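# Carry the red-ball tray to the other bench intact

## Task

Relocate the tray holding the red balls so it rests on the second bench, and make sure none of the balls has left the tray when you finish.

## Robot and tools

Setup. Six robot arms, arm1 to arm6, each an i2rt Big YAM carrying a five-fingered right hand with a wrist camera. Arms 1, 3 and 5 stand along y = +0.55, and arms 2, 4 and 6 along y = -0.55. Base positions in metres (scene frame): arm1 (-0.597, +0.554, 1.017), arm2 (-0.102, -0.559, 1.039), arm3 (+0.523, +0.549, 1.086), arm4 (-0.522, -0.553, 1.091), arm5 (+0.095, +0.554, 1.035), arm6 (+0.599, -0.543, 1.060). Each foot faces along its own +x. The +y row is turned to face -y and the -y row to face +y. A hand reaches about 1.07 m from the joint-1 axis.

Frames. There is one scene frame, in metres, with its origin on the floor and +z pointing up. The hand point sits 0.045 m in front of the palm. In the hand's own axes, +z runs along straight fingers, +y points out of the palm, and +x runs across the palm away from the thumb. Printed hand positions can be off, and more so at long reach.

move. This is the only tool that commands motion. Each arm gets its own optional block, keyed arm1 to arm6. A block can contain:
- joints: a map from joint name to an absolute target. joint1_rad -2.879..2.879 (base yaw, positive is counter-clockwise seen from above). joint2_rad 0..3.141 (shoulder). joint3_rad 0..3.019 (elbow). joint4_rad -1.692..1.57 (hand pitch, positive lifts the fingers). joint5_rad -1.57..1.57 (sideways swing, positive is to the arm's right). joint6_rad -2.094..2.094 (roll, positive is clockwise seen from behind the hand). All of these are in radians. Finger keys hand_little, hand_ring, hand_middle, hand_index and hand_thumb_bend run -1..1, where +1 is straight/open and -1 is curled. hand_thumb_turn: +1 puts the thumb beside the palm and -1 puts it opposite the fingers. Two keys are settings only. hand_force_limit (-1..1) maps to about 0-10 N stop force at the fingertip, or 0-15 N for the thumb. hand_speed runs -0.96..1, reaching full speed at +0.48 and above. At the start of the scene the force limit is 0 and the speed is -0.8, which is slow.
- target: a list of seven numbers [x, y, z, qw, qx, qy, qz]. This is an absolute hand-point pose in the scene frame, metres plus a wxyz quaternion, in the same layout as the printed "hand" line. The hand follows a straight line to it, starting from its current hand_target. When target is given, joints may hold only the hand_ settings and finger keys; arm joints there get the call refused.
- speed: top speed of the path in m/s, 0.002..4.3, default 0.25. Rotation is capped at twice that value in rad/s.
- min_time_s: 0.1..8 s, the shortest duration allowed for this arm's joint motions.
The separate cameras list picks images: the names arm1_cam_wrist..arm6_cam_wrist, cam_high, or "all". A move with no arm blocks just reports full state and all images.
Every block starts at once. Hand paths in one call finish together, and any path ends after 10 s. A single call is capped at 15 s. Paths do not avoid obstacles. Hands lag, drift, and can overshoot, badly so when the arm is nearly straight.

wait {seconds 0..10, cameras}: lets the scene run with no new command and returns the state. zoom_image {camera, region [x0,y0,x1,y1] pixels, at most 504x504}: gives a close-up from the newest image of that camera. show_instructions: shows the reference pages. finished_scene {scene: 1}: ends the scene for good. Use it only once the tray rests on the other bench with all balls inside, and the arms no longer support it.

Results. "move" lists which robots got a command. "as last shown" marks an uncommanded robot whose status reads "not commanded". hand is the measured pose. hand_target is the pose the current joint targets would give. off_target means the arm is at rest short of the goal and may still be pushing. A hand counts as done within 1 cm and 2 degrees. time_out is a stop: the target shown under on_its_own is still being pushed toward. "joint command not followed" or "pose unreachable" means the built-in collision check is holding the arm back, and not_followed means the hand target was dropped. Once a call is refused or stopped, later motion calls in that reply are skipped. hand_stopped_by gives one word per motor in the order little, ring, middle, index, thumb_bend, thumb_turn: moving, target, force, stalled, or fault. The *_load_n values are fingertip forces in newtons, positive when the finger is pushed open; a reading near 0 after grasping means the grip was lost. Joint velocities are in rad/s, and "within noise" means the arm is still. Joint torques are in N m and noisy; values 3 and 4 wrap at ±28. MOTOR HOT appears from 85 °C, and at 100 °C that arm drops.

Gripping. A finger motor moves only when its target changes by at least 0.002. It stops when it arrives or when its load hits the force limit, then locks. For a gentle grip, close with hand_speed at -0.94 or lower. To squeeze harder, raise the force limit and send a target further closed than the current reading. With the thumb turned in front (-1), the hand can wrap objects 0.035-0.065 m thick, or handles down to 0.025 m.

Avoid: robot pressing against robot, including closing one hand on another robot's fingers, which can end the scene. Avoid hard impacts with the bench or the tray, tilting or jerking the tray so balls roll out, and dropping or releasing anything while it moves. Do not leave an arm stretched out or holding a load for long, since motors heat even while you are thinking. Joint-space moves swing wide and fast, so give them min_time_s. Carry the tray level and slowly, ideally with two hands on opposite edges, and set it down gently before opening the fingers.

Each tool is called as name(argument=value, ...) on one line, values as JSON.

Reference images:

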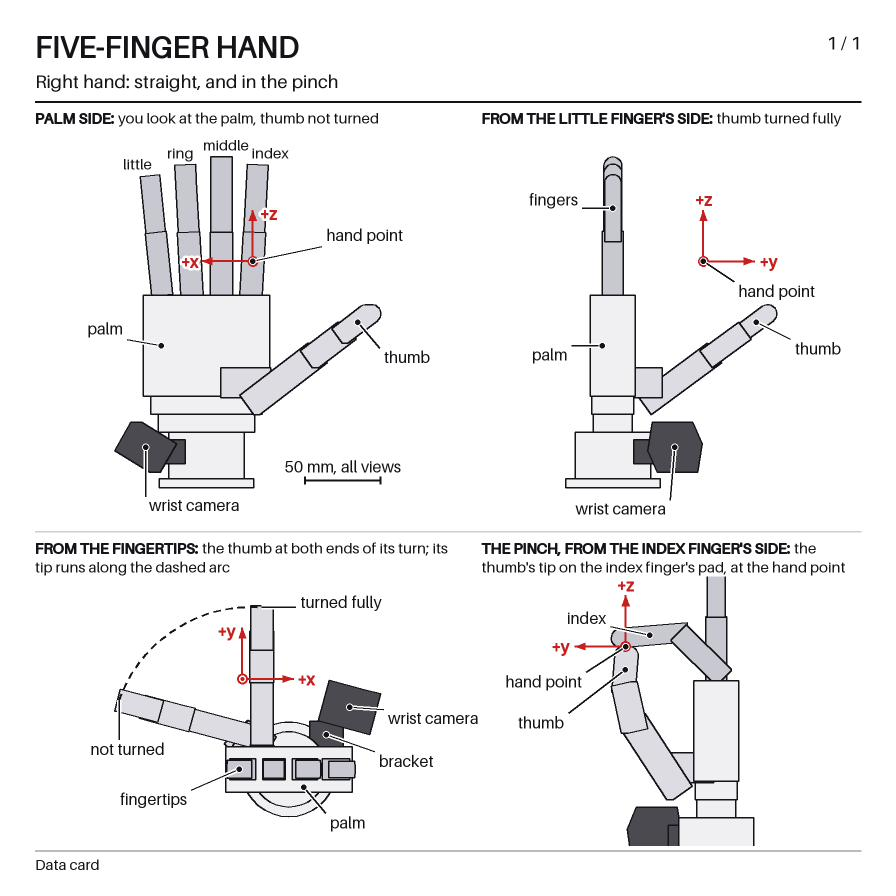

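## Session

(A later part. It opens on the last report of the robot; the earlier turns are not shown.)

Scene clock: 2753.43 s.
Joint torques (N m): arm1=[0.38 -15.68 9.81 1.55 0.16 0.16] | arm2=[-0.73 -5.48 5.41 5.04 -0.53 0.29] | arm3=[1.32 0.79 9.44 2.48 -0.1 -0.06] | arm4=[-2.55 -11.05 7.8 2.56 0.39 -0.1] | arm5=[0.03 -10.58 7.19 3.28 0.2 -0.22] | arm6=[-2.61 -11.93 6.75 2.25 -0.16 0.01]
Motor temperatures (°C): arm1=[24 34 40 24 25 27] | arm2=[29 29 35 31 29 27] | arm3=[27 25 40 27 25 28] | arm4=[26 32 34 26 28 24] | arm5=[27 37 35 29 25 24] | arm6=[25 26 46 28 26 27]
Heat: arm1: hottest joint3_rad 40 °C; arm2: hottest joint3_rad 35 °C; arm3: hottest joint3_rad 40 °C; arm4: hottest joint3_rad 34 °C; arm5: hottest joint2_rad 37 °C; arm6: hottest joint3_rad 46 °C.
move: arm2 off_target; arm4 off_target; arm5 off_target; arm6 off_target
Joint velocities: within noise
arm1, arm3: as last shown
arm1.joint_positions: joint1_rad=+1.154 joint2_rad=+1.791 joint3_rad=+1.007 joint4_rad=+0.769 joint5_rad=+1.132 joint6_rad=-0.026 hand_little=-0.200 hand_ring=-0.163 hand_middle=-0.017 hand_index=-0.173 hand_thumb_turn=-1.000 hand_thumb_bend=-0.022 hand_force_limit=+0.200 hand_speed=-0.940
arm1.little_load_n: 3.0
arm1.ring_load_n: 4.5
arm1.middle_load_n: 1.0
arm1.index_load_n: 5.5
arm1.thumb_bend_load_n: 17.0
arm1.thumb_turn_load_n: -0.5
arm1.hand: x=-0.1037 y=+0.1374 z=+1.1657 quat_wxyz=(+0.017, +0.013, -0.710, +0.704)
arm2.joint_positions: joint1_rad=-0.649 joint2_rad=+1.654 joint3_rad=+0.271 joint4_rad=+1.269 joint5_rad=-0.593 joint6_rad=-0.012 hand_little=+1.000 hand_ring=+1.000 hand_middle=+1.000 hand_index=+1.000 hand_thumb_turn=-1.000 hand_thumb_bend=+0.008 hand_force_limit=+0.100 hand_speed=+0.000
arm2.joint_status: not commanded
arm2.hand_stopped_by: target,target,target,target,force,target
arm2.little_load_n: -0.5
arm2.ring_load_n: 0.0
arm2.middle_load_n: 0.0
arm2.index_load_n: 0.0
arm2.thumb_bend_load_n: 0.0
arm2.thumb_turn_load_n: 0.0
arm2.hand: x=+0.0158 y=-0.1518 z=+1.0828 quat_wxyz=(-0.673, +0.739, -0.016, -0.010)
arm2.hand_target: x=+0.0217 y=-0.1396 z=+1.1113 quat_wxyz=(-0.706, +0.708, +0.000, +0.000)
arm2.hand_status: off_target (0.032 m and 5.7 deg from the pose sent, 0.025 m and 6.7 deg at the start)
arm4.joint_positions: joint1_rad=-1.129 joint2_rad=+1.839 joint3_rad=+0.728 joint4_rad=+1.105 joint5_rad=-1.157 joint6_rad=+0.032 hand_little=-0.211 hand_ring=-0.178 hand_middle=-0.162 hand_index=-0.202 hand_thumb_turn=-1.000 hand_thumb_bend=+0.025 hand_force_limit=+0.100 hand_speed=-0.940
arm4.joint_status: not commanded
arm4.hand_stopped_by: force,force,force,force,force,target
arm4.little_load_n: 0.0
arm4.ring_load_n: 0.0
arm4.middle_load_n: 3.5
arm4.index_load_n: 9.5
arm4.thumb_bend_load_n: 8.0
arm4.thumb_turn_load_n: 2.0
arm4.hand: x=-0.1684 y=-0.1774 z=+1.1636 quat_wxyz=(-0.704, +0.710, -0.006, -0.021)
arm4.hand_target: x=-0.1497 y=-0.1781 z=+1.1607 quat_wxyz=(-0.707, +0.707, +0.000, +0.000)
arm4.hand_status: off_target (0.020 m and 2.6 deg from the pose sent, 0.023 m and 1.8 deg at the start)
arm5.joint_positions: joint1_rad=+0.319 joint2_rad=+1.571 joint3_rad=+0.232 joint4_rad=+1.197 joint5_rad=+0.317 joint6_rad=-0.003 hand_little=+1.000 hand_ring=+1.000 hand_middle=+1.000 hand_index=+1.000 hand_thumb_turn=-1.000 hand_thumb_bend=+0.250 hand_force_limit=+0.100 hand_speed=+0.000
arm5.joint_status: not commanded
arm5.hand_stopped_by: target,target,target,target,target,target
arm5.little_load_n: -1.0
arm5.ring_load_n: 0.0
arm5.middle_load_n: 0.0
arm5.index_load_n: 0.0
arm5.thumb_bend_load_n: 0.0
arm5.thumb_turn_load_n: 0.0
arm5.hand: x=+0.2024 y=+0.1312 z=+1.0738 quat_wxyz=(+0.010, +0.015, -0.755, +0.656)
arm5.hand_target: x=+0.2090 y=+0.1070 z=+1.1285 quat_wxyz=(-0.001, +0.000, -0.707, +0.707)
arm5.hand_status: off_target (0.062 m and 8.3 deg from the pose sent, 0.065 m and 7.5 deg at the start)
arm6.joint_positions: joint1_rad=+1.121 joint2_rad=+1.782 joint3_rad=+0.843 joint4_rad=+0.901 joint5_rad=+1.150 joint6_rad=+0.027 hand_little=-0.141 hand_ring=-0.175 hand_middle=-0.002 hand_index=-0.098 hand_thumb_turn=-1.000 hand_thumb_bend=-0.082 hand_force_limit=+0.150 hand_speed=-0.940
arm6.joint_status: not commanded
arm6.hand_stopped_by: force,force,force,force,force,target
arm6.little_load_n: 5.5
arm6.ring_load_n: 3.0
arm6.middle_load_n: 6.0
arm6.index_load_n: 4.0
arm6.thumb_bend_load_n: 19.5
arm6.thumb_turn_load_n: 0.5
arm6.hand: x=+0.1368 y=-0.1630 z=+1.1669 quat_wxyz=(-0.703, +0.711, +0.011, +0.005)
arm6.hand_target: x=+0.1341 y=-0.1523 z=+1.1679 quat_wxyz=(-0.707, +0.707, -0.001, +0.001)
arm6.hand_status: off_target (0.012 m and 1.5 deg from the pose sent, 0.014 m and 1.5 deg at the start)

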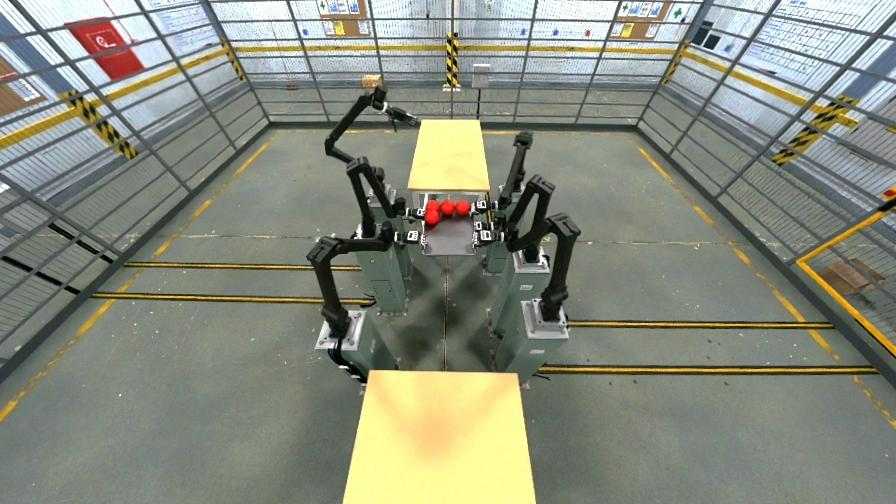

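move(arm2={"target":[0.022,-0.139,1.104,0.7071,-0.7071,0,0],"speed":0.03}, arm4={"target":[-0.149,-0.1776,1.154,0.7071,-0.7071,0,0],"speed":0.03}, arm6={"target":[0.1335,-0.152,1.163,0.7071,-0.7071,0,0],"speed":0.03}, arm5={"target":[0.2088,0.1051,1.135,0,0,-0.7071,0.7071],"speed":0.03}, cameras=["cam_high"])

zoom_image(camera="cam_high", region=[370, 130, 530, 270])

Scene clock: 2763.27 s.
Joint torques (N m): arm1=[1.03 -15.91 9.84 1.51 0.11 0.2] | arm2=[-0.73 -5.6 5.01 5.07 -0.54 0.28] | arm3=[1.49 0.62 9.33 2.61 -0.11 -0.02] | arm4=[-2.61 -11.05 7.68 2.59 0.4 -0.09] | arm5=[0.91 -10.58 7.66 3.63 0.2 -0.2] | arm6=[-2.61 -12.04 6.56 2.28 -0.23 0.03]
Motor temperatures (°C): arm1=[24 34 40 24 25 27] | arm2=[29 29 35 31 28 27] | arm3=[27 25 40 27 25 28] | arm4=[26 32 34 26 28 24] | arm5=[27 37 35 29 25 24] | arm6=[25 27 45 28 26 27]
Heat: arm1: hottest joint3_rad 40 °C; arm2: hottest joint3_rad 35 °C; arm3: hottest joint3_rad 40 °C; arm4: hottest joint3_rad 34 °C; arm5: hottest joint2_rad 37 °C; arm6: hottest joint3_rad 45 °C.
move: arm2 off_target; arm4 off_target; arm5 off_target; arm6 off_target
Joint velocities: within noise
arm1, arm3: as last shown
arm1.joint_positions: joint1_rad=+1.154 joint2_rad=+1.791 joint3_rad=+1.007 joint4_rad=+0.769 joint5_rad=+1.133 joint6_rad=-0.026 hand_little=-0.200 hand_ring=-0.163 hand_middle=-0.017 hand_index=-0.173 hand_thumb_turn=-1.000 hand_thumb_bend=-0.022 hand_force_limit=+0.200 hand_speed=-0.940
arm1.little_load_n: 3.5
arm1.middle_load_n: 0.0
arm1.thumb_bend_load_n: 14.0
arm1.thumb_turn_load_n: 0.0
arm1.hand: x=-0.1040 y=+0.1374 z=+1.1657 quat_wxyz=(+0.018, +0.013, -0.710, +0.704)
arm1.hand_target: x=-0.0919 y=+0.1390 z=+1.1818 quat_wxyz=(-0.001, -0.001, -0.706, +0.708)
arm2.joint_positions: joint1_rad=-0.648 joint2_rad=+1.696 joint3_rad=+0.271 joint4_rad=+1.318 joint5_rad=-0.593 joint6_rad=-0.012 hand_little=+1.000 hand_ring=+1.000 hand_middle=+1.000 hand_index=+1.000 hand_thumb_turn=-1.000 hand_thumb_bend=+0.008 hand_force_limit=+0.100 hand_speed=+0.000
arm2.joint_status: not commanded
arm2.hand_stopped_by: target,target,target,target,force,target
arm2.little_load_n: 0.0
arm2.ring_load_n: 0.0
arm2.middle_load_n: 0.0
arm2.index_load_n: 0.0
arm2.thumb_bend_load_n: 0.0
arm2.thumb_turn_load_n: 0.0
arm2.hand: x=+0.0154 y=-0.1513 z=+1.0774 quat_wxyz=(-0.676, +0.737, -0.014, -0.009)
arm2.hand_target: x=+0.0212 y=-0.1393 z=+1.1037 quat_wxyz=(-0.707, +0.708, +0.001, +0.000)
arm2.hand_status: off_target (0.030 m and 5.3 deg from the pose sent, 0.026 m and 5.7 deg at the start)
arm3.index_load_n: -0.5
arm4.joint_positions: joint1_rad=-1.129 joint2_rad=+1.858 joint3_rad=+0.728 joint4_rad=+1.121 joint5_rad=-1.157 joint6_rad=+0.031 hand_little=-0.211 hand_ring=-0.178 hand_middle=-0.162 hand_index=-0.202 hand_thumb_turn=-1.000 hand_thumb_bend=+0.025 hand_force_limit=+0.100 hand_speed=-0.940
arm4.joint_status: not commanded
arm4.hand_stopped_by: force,force,force,force,force,target
arm4.little_load_n: 0.0
arm4.ring_load_n: 0.0
arm4.middle_load_n: 4.0
arm4.index_load_n: 9.5
arm4.thumb_bend_load_n: 9.0
arm4.thumb_turn_load_n: 2.5
arm4.hand: x=-0.1684 y=-0.1775 z=+1.1570 quat_wxyz=(-0.704, +0.710, -0.006, -0.022)
arm4.hand_target: x=-0.1497 y=-0.1781 z=+1.1536 quat_wxyz=(-0.707, +0.708, -0.001, +0.000)
arm4.hand_status: off_target (0.020 m and 2.7 deg from the pose sent, 0.022 m and 2.6 deg at the start)
arm5.joint_positions: joint1_rad=+0.319 joint2_rad=+1.546 joint3_rad=+0.232 joint4_rad=+1.165 joint5_rad=+0.317 joint6_rad=+0.000 hand_little=+1.000 hand_ring=+1.000 hand_middle=+1.000 hand_index=+1.000 hand_thumb_turn=-1.000 hand_thumb_bend=+0.250 hand_force_limit=+0.100 hand_speed=+0.000
arm5.joint_status: not commanded
arm5.hand_stopped_by: target,target,target,target,target,target
arm5.little_load_n: -1.5
arm5.ring_load_n: 0.0
arm5.middle_load_n: 0.0
arm5.index_load_n: -0.5
arm5.thumb_bend_load_n: 0.0
arm5.thumb_turn_load_n: 0.0
arm5.hand: x=+0.2023 y=+0.1321 z=+1.0757 quat_wxyz=(+0.010, +0.015, -0.757, +0.653)
arm5.hand_target: x=+0.2084 y=+0.1067 z=+1.1334 quat_wxyz=(+0.000, +0.000, -0.707, +0.707)
arm5.hand_status: off_target (0.065 m and 8.7 deg from the pose sent, 0.067 m and 8.3 deg at the start)
arm6.joint_positions: joint1_rad=+1.121 joint2_rad=+1.794 joint3_rad=+0.843 joint4_rad=+0.914 joint5_rad=+1.152 joint6_rad=+0.025 hand_little=-0.141 hand_ring=-0.175 hand_middle=-0.002 hand_index=-0.098 hand_thumb_turn=-1.000 hand_thumb_bend=-0.082 hand_force_limit=+0.150 hand_speed=-0.940
arm6.joint_status: not commanded
arm6.hand_stopped_by: force,force,force,force,force,target
arm6.little_load_n: 6.0
arm6.ring_load_n: 3.5
arm6.middle_load_n: 7.0
arm6.index_load_n: 3.0
arm6.thumb_bend_load_n: 21.5
arm6.thumb_turn_load_n: 2.0
arm6.hand: x=+0.1367 y=-0.1626 z=+1.1626 quat_wxyz=(-0.704, +0.711, +0.010, +0.006)
arm6.hand_target: x=+0.1340 y=-0.1522 z=+1.1633 quat_wxyz=(-0.707, +0.707, -0.001, +0.000)
arm6.hand_status: off_target (0.011 m and 1.5 deg from the pose sent, 0.012 m and 1.5 deg at the start)

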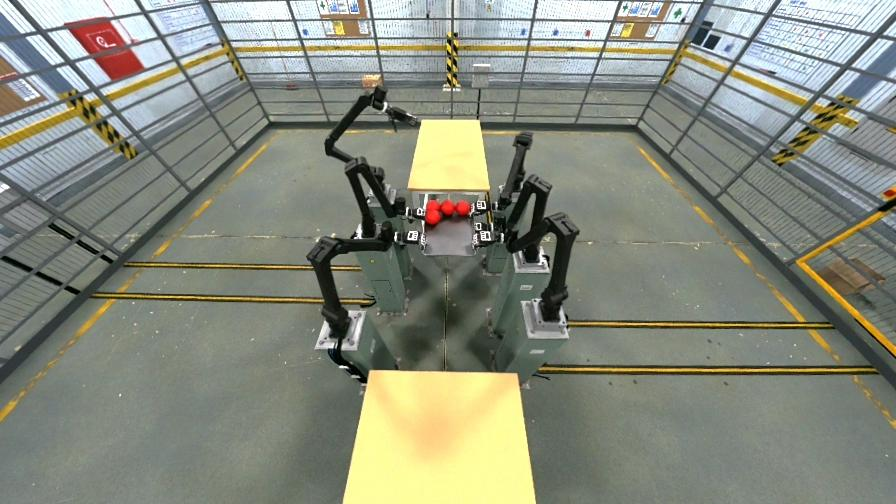

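Scaled by 3.150.

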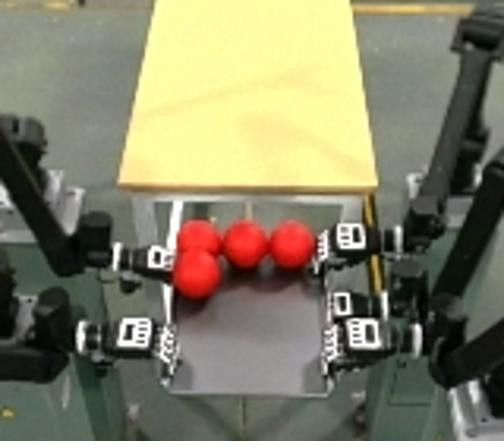

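move(arm1={"target":[-0.092,0.1392,1.168,0,0,-0.7071,0.7071],"speed":0.03}, arm4={"target":[-0.149,-0.1776,1.146,0.7071,-0.7071,0,0],"speed":0.03}, cameras=["cam_high"])

zoom_image(camera="cam_high", region=[370, 130, 530, 270])

Scene clock: 2775.87 s.
Joint torques (N m): arm1=[0.5 -13.74 8.9 2.97 0.13 0.13] | arm2=[-0.73 -5.95 5.01 4.98 -0.54 0.28] | arm3=[2.14 0.79 9.14 2.61 -0.11 -0.06] | arm4=[-2.55 -10.46 7.61 2.48 0.41 -0.09] | arm5=[-0.38 -11.11 7.62 3.58 0.28 -0.24] | arm6=[-2.67 -12.1 6.54 2.26 -0.22 0.06]
Motor temperatures (°C): arm1=[24 34 40 24 25 27] | arm2=[29 29 35 31 28 27] | arm3=[27 25 40 27 25 28] | arm4=[26 32 34 26 28 24] | arm5=[27 38 35 29 25 24] | arm6=[25 27 45 28 26 27]
Heat: arm1: hottest joint3_rad 40 °C; arm2: hottest joint3_rad 35 °C; arm3: hottest joint3_rad 40 °C; arm4: hottest joint3_rad 34 °C; arm5: hottest joint2_rad 38 °C; arm6: hottest joint3_rad 45 °C.
move: arm1 off_target; arm4 off_target
Joint velocities: within noise
arm1.joint_positions: joint1_rad=+1.156 joint2_rad=+1.793 joint3_rad=+1.007 joint4_rad=+0.769 joint5_rad=+1.132 joint6_rad=-0.023 hand_little=-0.200 hand_ring=-0.163 hand_middle=-0.017 hand_index=-0.173 hand_thumb_turn=-1.000 hand_thumb_bend=-0.022 hand_force_limit=+0.200 hand_speed=-0.940
arm1.joint_status: not commanded
arm1.hand_stopped_by: force,force,force,force,force,target
arm1.little_load_n: 3.0
arm1.ring_load_n: 4.0
arm1.middle_load_n: 0.0
arm1.index_load_n: 6.0
arm1.thumb_bend_load_n: 13.0
arm1.thumb_turn_load_n: 0.0
arm1.hand: x=-0.1029 y=+0.1382 z=+1.1648 quat_wxyz=(+0.016, +0.013, -0.710, +0.704)
arm1.hand_target: x=-0.0914 y=+0.1399 z=+1.1680 quat_wxyz=(-0.001, +0.001, -0.707, +0.707)
arm1.hand_status: off_target (0.011 m and 2.4 deg from the pose sent, 0.012 m and 2.5 deg at the start)
arm2, arm3, arm5, arm6: as last shown
arm2.joint_positions: joint1_rad=-0.649 joint2_rad=+1.700 joint3_rad=+0.271 joint4_rad=+1.318 joint5_rad=-0.593 joint6_rad=-0.012 hand_little=+1.000 hand_ring=+1.000 hand_middle=+1.000 hand_index=+1.000 hand_thumb_turn=-1.000 hand_thumb_bend=+0.008 hand_force_limit=+0.100 hand_speed=+0.000
arm2.ring_load_n: -0.5
arm2.hand: x=+0.0158 y=-0.1518 z=+1.0756 quat_wxyz=(-0.674, +0.738, -0.016, -0.009)
arm2.hand_target: x=+0.0218 y=-0.1396 z=+1.1037 quat_wxyz=(-0.707, +0.708, +0.000, +0.000)
arm3.index_load_n: 0.0
arm4.joint_positions: joint1_rad=-1.129 joint2_rad=+1.872 joint3_rad=+0.728 joint4_rad=+1.148 joint5_rad=-1.157 joint6_rad=+0.031 hand_little=-0.211 hand_ring=-0.178 hand_middle=-0.162 hand_index=-0.202 hand_thumb_turn=-1.000 hand_thumb_bend=+0.025 hand_force_limit=+0.100 hand_speed=-0.940
arm4.joint_status: not commanded
arm4.hand_stopped_by: force,force,force,force,force,target
arm4.little_load_n: 0.0
arm4.ring_load_n: 0.0
arm4.middle_load_n: 4.0
arm4.index_load_n: 10.0
arm4.thumb_bend_load_n: 9.0
arm4.thumb_turn_load_n: 2.5
arm4.hand: x=-0.1677 y=-0.1772 z=+1.1541 quat_wxyz=(-0.706, +0.708, -0.002, -0.017)
arm4.hand_target: x=-0.1497 y=-0.1781 z=+1.1466 quat_wxyz=(-0.707, +0.707, +0.000, +0.000)
arm4.hand_status: off_target (0.020 m and 2.0 deg from the pose sent, 0.022 m and 2.7 deg at the start)
arm5.joint_positions: joint1_rad=+0.320 joint2_rad=+1.544 joint3_rad=+0.232 joint4_rad=+1.165 joint5_rad=+0.317 joint6_rad=+0.002 hand_little=+1.000 hand_ring=+1.000 hand_middle=+1.000 hand_index=+1.000 hand_thumb_turn=-1.000 hand_thumb_bend=+0.250 hand_force_limit=+0.100 hand_speed=+0.000
arm5.index_load_n: 0.0
arm5.hand: x=+0.2031 y=+0.1321 z=+1.0764 quat_wxyz=(+0.009, +0.014, -0.757, +0.654)
arm5.hand_target: x=+0.2091 y=+0.1069 z=+1.1331 quat_wxyz=(+0.000, +0.000, -0.707, +0.707)
arm6.joint_positions: joint1_rad=+1.121 joint2_rad=+1.796 joint3_rad=+0.843 joint4_rad=+0.914 joint5_rad=+1.152 joint6_rad=+0.021 hand_little=-0.141 hand_ring=-0.175 hand_middle=-0.002 hand_index=-0.098 hand_thumb_turn=-1.000 hand_thumb_bend=-0.082 hand_force_limit=+0.150 hand_speed=-0.940
arm6.middle_load_n: 7.5
arm6.thumb_turn_load_n: 2.5
arm6.hand: x=+0.1370 y=-0.1627 z=+1.1616 quat_wxyz=(-0.703, +0.711, +0.013, +0.008)
arm6.hand_target: x=+0.1341 y=-0.1522 z=+1.1631 quat_wxyz=(-0.707, +0.707, +0.000, +0.001)

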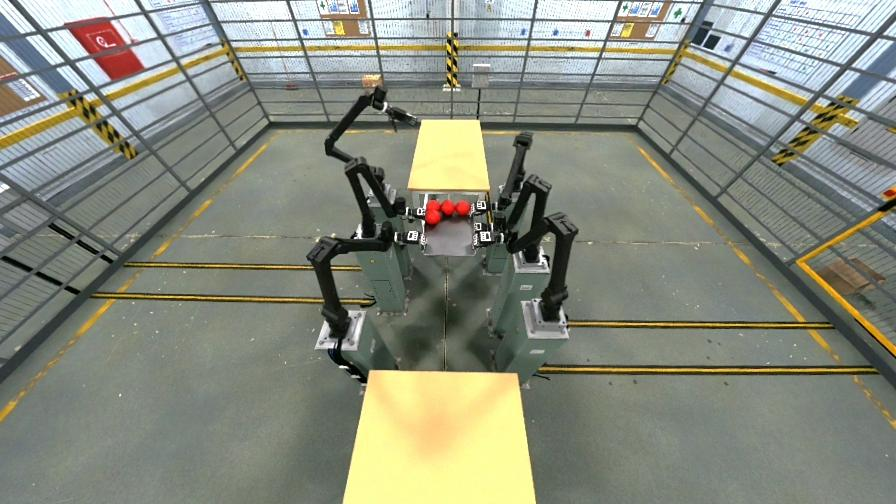

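Scaled by 3.150.

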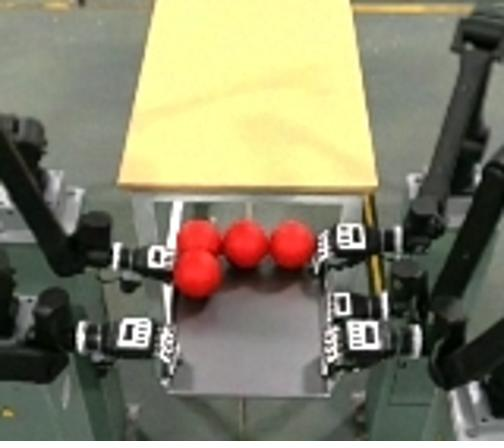

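move(arm1={"target":[-0.092,0.1392,1.156,0,0,-0.7071,0.7071],"speed":0.03}, arm4={"target":[-0.149,-0.1776,1.136,0.7071,-0.7071,0,0],"speed":0.03}, arm2={"target":[0.022,-0.139,1.100,0.7071,-0.7071,0,0],"speed":0.03}, cameras=["cam_high"])

zoom_image(camera="cam_high", region=[370, 130, 530, 270])

Scene clock: 2783.80 s.
Joint torques (N m): arm1=[0.56 -13.45 8.12 2.91 0.07 0.15] | arm2=[-0.67 -5.95 4.79 5.19 -0.55 0.27] | arm3=[1.67 0.91 9.25 2.62 -0.13 -0.01] | arm4=[-2.55 -10.4 7.47 2.35 0.42 -0.08] | arm5=[0.79 -10.46 7.5 3.69 0.18 -0.28] | arm6=[-2.67 -12.51 6.53 2.28 -0.2 0.13]
Motor temperatures (°C): arm1=[24 35 40 24 25 27] | arm2=[29 29 34 32 28 27] | arm3=[27 25 40 27 25 28] | arm4=[26 32 34 26 28 24] | arm5=[27 38 36 29 25 24] | arm6=[25 27 45 28 26 27]
Heat: arm1: hottest joint3_rad 40 °C; arm2: hottest joint3_rad 34 °C; arm3: hottest joint3_rad 40 °C; arm4: hottest joint3_rad 34 °C; arm5: hottest joint2_rad 38 °C; arm6: hottest joint3_rad 45 °C.
move: arm1 off_target; arm2 off_target; arm4 off_target
Joint velocities: within noise
arm1.joint_positions: joint1_rad=+1.157 joint2_rad=+1.810 joint3_rad=+1.007 joint4_rad=+0.794 joint5_rad=+1.143 joint6_rad=-0.021 hand_little=-0.200 hand_ring=-0.163 hand_middle=-0.017 hand_index=-0.173 hand_thumb_turn=-1.000 hand_thumb_bend=-0.022 hand_force_limit=+0.200 hand_speed=-0.940
arm1.joint_status: not commanded
arm1.hand_stopped_by: force,force,force,force,force,target
arm1.little_load_n: 4.0
arm1.ring_load_n: 5.0
arm1.middle_load_n: 0.0
arm1.index_load_n: 6.0
arm1.thumb_bend_load_n: 10.5
arm1.thumb_turn_load_n: -0.5
arm1.hand: x=-0.1026 y=+0.1379 z=+1.1592 quat_wxyz=(+0.016, +0.007, -0.709, +0.705)
arm1.hand_target: x=-0.0935 y=+0.1397 z=+1.1559 quat_wxyz=(+0.003, -0.002, -0.707, +0.707)
arm1.hand_status: off_target (0.011 m and 2.1 deg from the pose sent, 0.014 m and 2.4 deg at the start)
arm2.joint_positions: joint1_rad=-0.649 joint2_rad=+1.725 joint3_rad=+0.271 joint4_rad=+1.333 joint5_rad=-0.593 joint6_rad=-0.012 hand_little=+1.000 hand_ring=+1.000 hand_middle=+1.000 hand_index=+1.000 hand_thumb_turn=-1.000 hand_thumb_bend=+0.008 hand_force_limit=+0.100 hand_speed=+0.000
arm2.joint_status: not commanded
arm2.hand_stopped_by: target,target,target,target,force,target
arm2.little_load_n: -0.5
arm2.ring_load_n: 0.0
arm2.middle_load_n: 0.0
arm2.index_load_n: 0.0
arm2.thumb_bend_load_n: 0.0
arm2.thumb_turn_load_n: 0.0
arm2.hand: x=+0.0153 y=-0.1528 z=+1.0695 quat_wxyz=(-0.672, +0.741, -0.017, -0.011)
arm2.hand_target: x=+0.0213 y=-0.1397 z=+1.0989 quat_wxyz=(-0.706, +0.708, +0.001, +0.000)
arm2.hand_status: off_target (0.034 m and 6.1 deg from the pose sent, 0.028 m and 5.6 deg at the start)
arm3, arm5, arm6: as last shown
arm3.little_load_n: 0.5
arm3.middle_load_n: -0.5
arm4.joint_positions: joint1_rad=-1.129 joint2_rad=+1.901 joint3_rad=+0.730 joint4_rad=+1.180 joint5_rad=-1.157 joint6_rad=+0.031 hand_little=-0.211 hand_ring=-0.178 hand_middle=-0.162 hand_index=-0.202 hand_thumb_turn=-1.000 hand_thumb_bend=+0.025 hand_force_limit=+0.100 hand_speed=-0.940
arm4.joint_status: not commanded
arm4.hand_stopped_by: force,force,force,force,force,target
arm4.little_load_n: 0.0
arm4.ring_load_n: 0.0
arm4.middle_load_n: 4.5
arm4.index_load_n: 9.5
arm4.thumb_bend_load_n: 10.0
arm4.thumb_turn_load_n: 3.5
arm4.hand: x=-0.1673 y=-0.1770 z=+1.1451 quat_wxyz=(-0.706, +0.708, +0.000, -0.016)
arm4.hand_target: x=-0.1497 y=-0.1781 z=+1.1361 quat_wxyz=(-0.707, +0.707, +0.000, +0.000)
arm4.hand_status: off_target (0.020 m and 1.8 deg from the pose sent, 0.026 m and 2.0 deg at the start)
arm5.joint_positions: joint1_rad=+0.322 joint2_rad=+1.543 joint3_rad=+0.232 joint4_rad=+1.165 joint5_rad=+0.317 joint6_rad=+0.005 hand_little=+1.000 hand_ring=+1.000 hand_middle=+1.000 hand_index=+1.000 hand_thumb_turn=-1.000 hand_thumb_bend=+0.250 hand_force_limit=+0.100 hand_speed=+0.000
arm5.hand: x=+0.2039 y=+0.1322 z=+1.0771 quat_wxyz=(+0.007, +0.014, -0.756, +0.654)
arm5.hand_target: x=+0.2098 y=+0.1071 z=+1.1337 quat_wxyz=(-0.001, +0.001, -0.707, +0.707)
arm6.joint_positions: joint1_rad=+1.121 joint2_rad=+1.800 joint3_rad=+0.843 joint4_rad=+0.913 joint5_rad=+1.150 joint6_rad=+0.013 hand_little=-0.141 hand_ring=-0.175 hand_middle=-0.002 hand_index=-0.098 hand_thumb_turn=-1.000 hand_thumb_bend=-0.081 hand_force_limit=+0.150 hand_speed=-0.940
arm6.little_load_n: 5.5
arm6.middle_load_n: 8.0
arm6.index_load_n: 1.5
arm6.thumb_bend_load_n: 23.0
arm6.thumb_turn_load_n: 3.0
arm6.hand: x=+0.1374 y=-0.1628 z=+1.1585 quat_wxyz=(-0.702, +0.712, +0.018, +0.012)
arm6.hand_target: x=+0.1340 y=-0.1523 z=+1.1627 quat_wxyz=(-0.707, +0.708, +0.000, +0.001)

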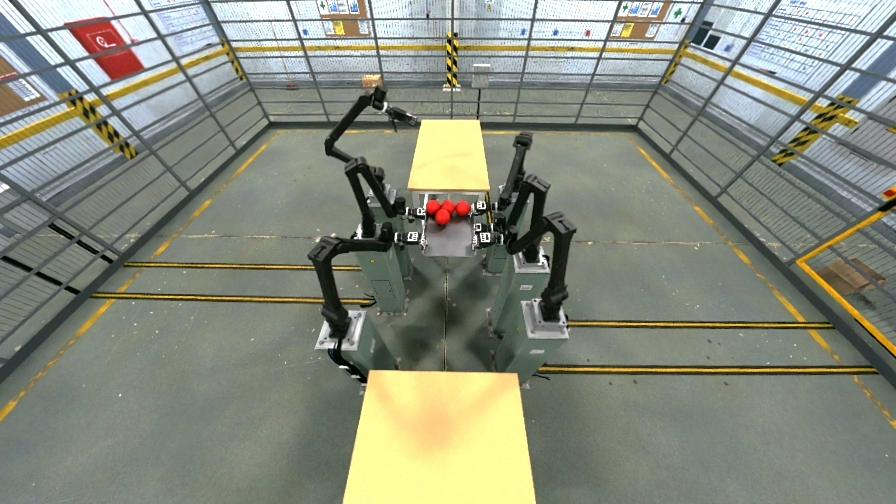

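Scaled by 3.150.

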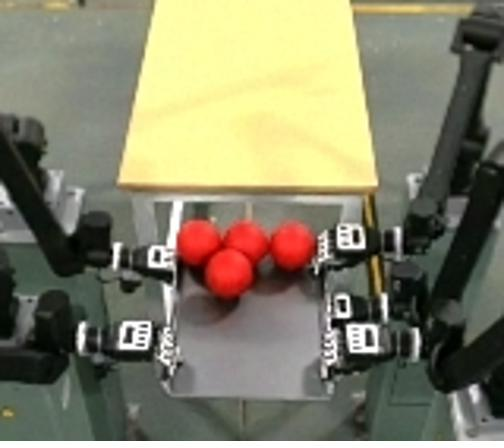

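move(arm1={"target":[-0.092,0.1392,1.150,0,0,-0.7071,0.7071],"speed":0.02}, arm4={"target":[-0.149,-0.1776,1.131,0.7071,-0.7071,0,0],"speed":0.02}, cameras=["cam_high"])

zoom_image(camera="cam_high", region=[370, 130, 530, 270])

Scene clock: 2791.83 s.
Joint torques (N m): arm1=[0.62 -12.86 7.92 3.1 -0.27 0.15] | arm2=[-0.56 -6.53 4.72 5.29 -0.58 0.28] | arm3=[1.2 0.91 9.59 2.41 -0.12 -0.04] | arm4=[-2.61 -10.46 7.39 2.21 0.42 -0.08] | arm5=[-0.15 -10.52 7.77 3.74 0.2 -0.31] | arm6=[-2.61 -12.63 6.52 2.28 -0.2 0.17]
Motor temperatures (°C): arm1=[24 34 39 24 25 27] | arm2=[29 29 34 32 28 27] | arm3=[27 25 40 27 25 28] | arm4=[26 32 34 26 28 24] | arm5=[27 38 36 29 25 25] | arm6=[25 27 45 28 26 27]
Heat: arm1: hottest joint3_rad 39 °C; arm2: hottest joint3_rad 34 °C; arm3: hottest joint3_rad 40 °C; arm4: hottest joint3_rad 34 °C; arm5: hottest joint2_rad 38 °C; arm6: hottest joint3_rad 45 °C.
move: arm1 off_target; arm4 off_target
Joint velocities: within noise
arm1.joint_positions: joint1_rad=+1.157 joint2_rad=+1.816 joint3_rad=+1.006 joint4_rad=+0.807 joint5_rad=+1.143 joint6_rad=-0.021 hand_little=-0.200 hand_ring=-0.163 hand_middle=-0.017 hand_index=-0.173 hand_thumb_turn=-1.000 hand_thumb_bend=-0.023 hand_force_limit=+0.200 hand_speed=-0.940
arm1.joint_status: not commanded
arm1.hand_stopped_by: force,force,force,force,force,target
arm1.little_load_n: 4.5
arm1.ring_load_n: 4.5
arm1.middle_load_n: 0.0
arm1.index_load_n: 6.0
arm1.thumb_bend_load_n: 9.5
arm1.thumb_turn_load_n: -1.0
arm1.hand: x=-0.1022 y=+0.1377 z=+1.1573 quat_wxyz=(+0.014, +0.005, -0.708, +0.706)
arm1.hand_target: x=-0.0928 y=+0.1396 z=+1.1494 quat_wxyz=(+0.000, +0.001, -0.708, +0.707)
arm1.hand_status: off_target (0.013 m and 1.7 deg from the pose sent, 0.014 m and 2.1 deg at the start)
arm2, arm3, arm5, arm6: as last shown
arm2.joint_positions: joint1_rad=-0.651 joint2_rad=+1.731 joint3_rad=+0.271 joint4_rad=+1.333 joint5_rad=-0.593 joint6_rad=-0.014 hand_little=+1.000 hand_ring=+1.000 hand_middle=+1.000 hand_index=+1.000 hand_thumb_turn=-1.000 hand_thumb_bend=+0.008 hand_force_limit=+0.100 hand_speed=+0.000
arm2.little_load_n: 0.0
arm2.hand: x=+0.0157 y=-0.1535 z=+1.0671 quat_wxyz=(-0.670, +0.742, -0.019, -0.011)
arm2.hand_target: x=+0.0216 y=-0.1398 z=+1.0989 quat_wxyz=(-0.706, +0.708, +0.001, +0.000)
arm3.little_load_n: 0.0
arm3.middle_load_n: 0.0
arm4.joint_positions: joint1_rad=-1.129 joint2_rad=+1.913 joint3_rad=+0.730 joint4_rad=+1.196 joint5_rad=-1.157 joint6_rad=+0.031 hand_little=-0.211 hand_ring=-0.178 hand_middle=-0.162 hand_index=-0.202 hand_thumb_turn=-1.000 hand_thumb_bend=+0.025 hand_force_limit=+0.100 hand_speed=-0.940
arm4.joint_status: not commanded
arm4.hand_stopped_by: force,force,force,force,force,target
arm4.little_load_n: 0.0
arm4.ring_load_n: 0.5
arm4.middle_load_n: 4.5
arm4.index_load_n: 9.0
arm4.thumb_bend_load_n: 10.5
arm4.thumb_turn_load_n: 3.5
arm4.hand: x=-0.1673 y=-0.1771 z=+1.1414 quat_wxyz=(-0.707, +0.707, +0.001, -0.015)
arm4.hand_target: x=-0.1499 y=-0.1782 z=+1.1315 quat_wxyz=(-0.707, +0.707, +0.000, +0.000)
arm4.hand_status: off_target (0.021 m and 1.7 deg from the pose sent, 0.023 m and 1.8 deg at the start)
arm5.joint_positions: joint1_rad=+0.322 joint2_rad=+1.541 joint3_rad=+0.232 joint4_rad=+1.165 joint5_rad=+0.317 joint6_rad=+0.005 hand_little=+1.000 hand_ring=+1.000 hand_middle=+1.000 hand_index=+1.000 hand_thumb_turn=-1.000 hand_thumb_bend=+0.250 hand_force_limit=+0.100 hand_speed=+0.000
arm5.hand: x=+0.2040 y=+0.1320 z=+1.0778 quat_wxyz=(+0.007, +0.013, -0.756, +0.655)
arm5.hand_target: x=+0.2096 y=+0.1070 z=+1.1334 quat_wxyz=(-0.001, +0.001, -0.707, +0.707)
arm6.joint_positions: joint1_rad=+1.121 joint2_rad=+1.802 joint3_rad=+0.843 joint4_rad=+0.913 joint5_rad=+1.150 joint6_rad=+0.009 hand_little=-0.141 hand_ring=-0.175 hand_middle=-0.002 hand_index=-0.098 hand_thumb_turn=-1.000 hand_thumb_bend=-0.081 hand_force_limit=+0.150 hand_speed=-0.940
arm6.ring_load_n: 3.0
arm6.index_load_n: 0.5
arm6.thumb_bend_load_n: 24.0
arm6.thumb_turn_load_n: 3.5
arm6.hand: x=+0.1377 y=-0.1628 z=+1.1576 quat_wxyz=(-0.702, +0.712, +0.020, +0.014)
arm6.hand_target: x=+0.1340 y=-0.1523 z=+1.1625 quat_wxyz=(-0.707, +0.708, +0.000, +0.001)

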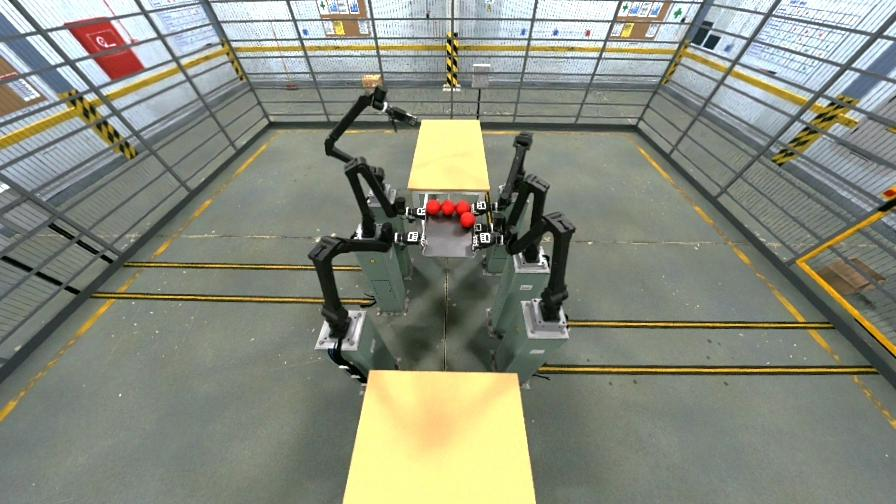

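Scaled by 3.150.

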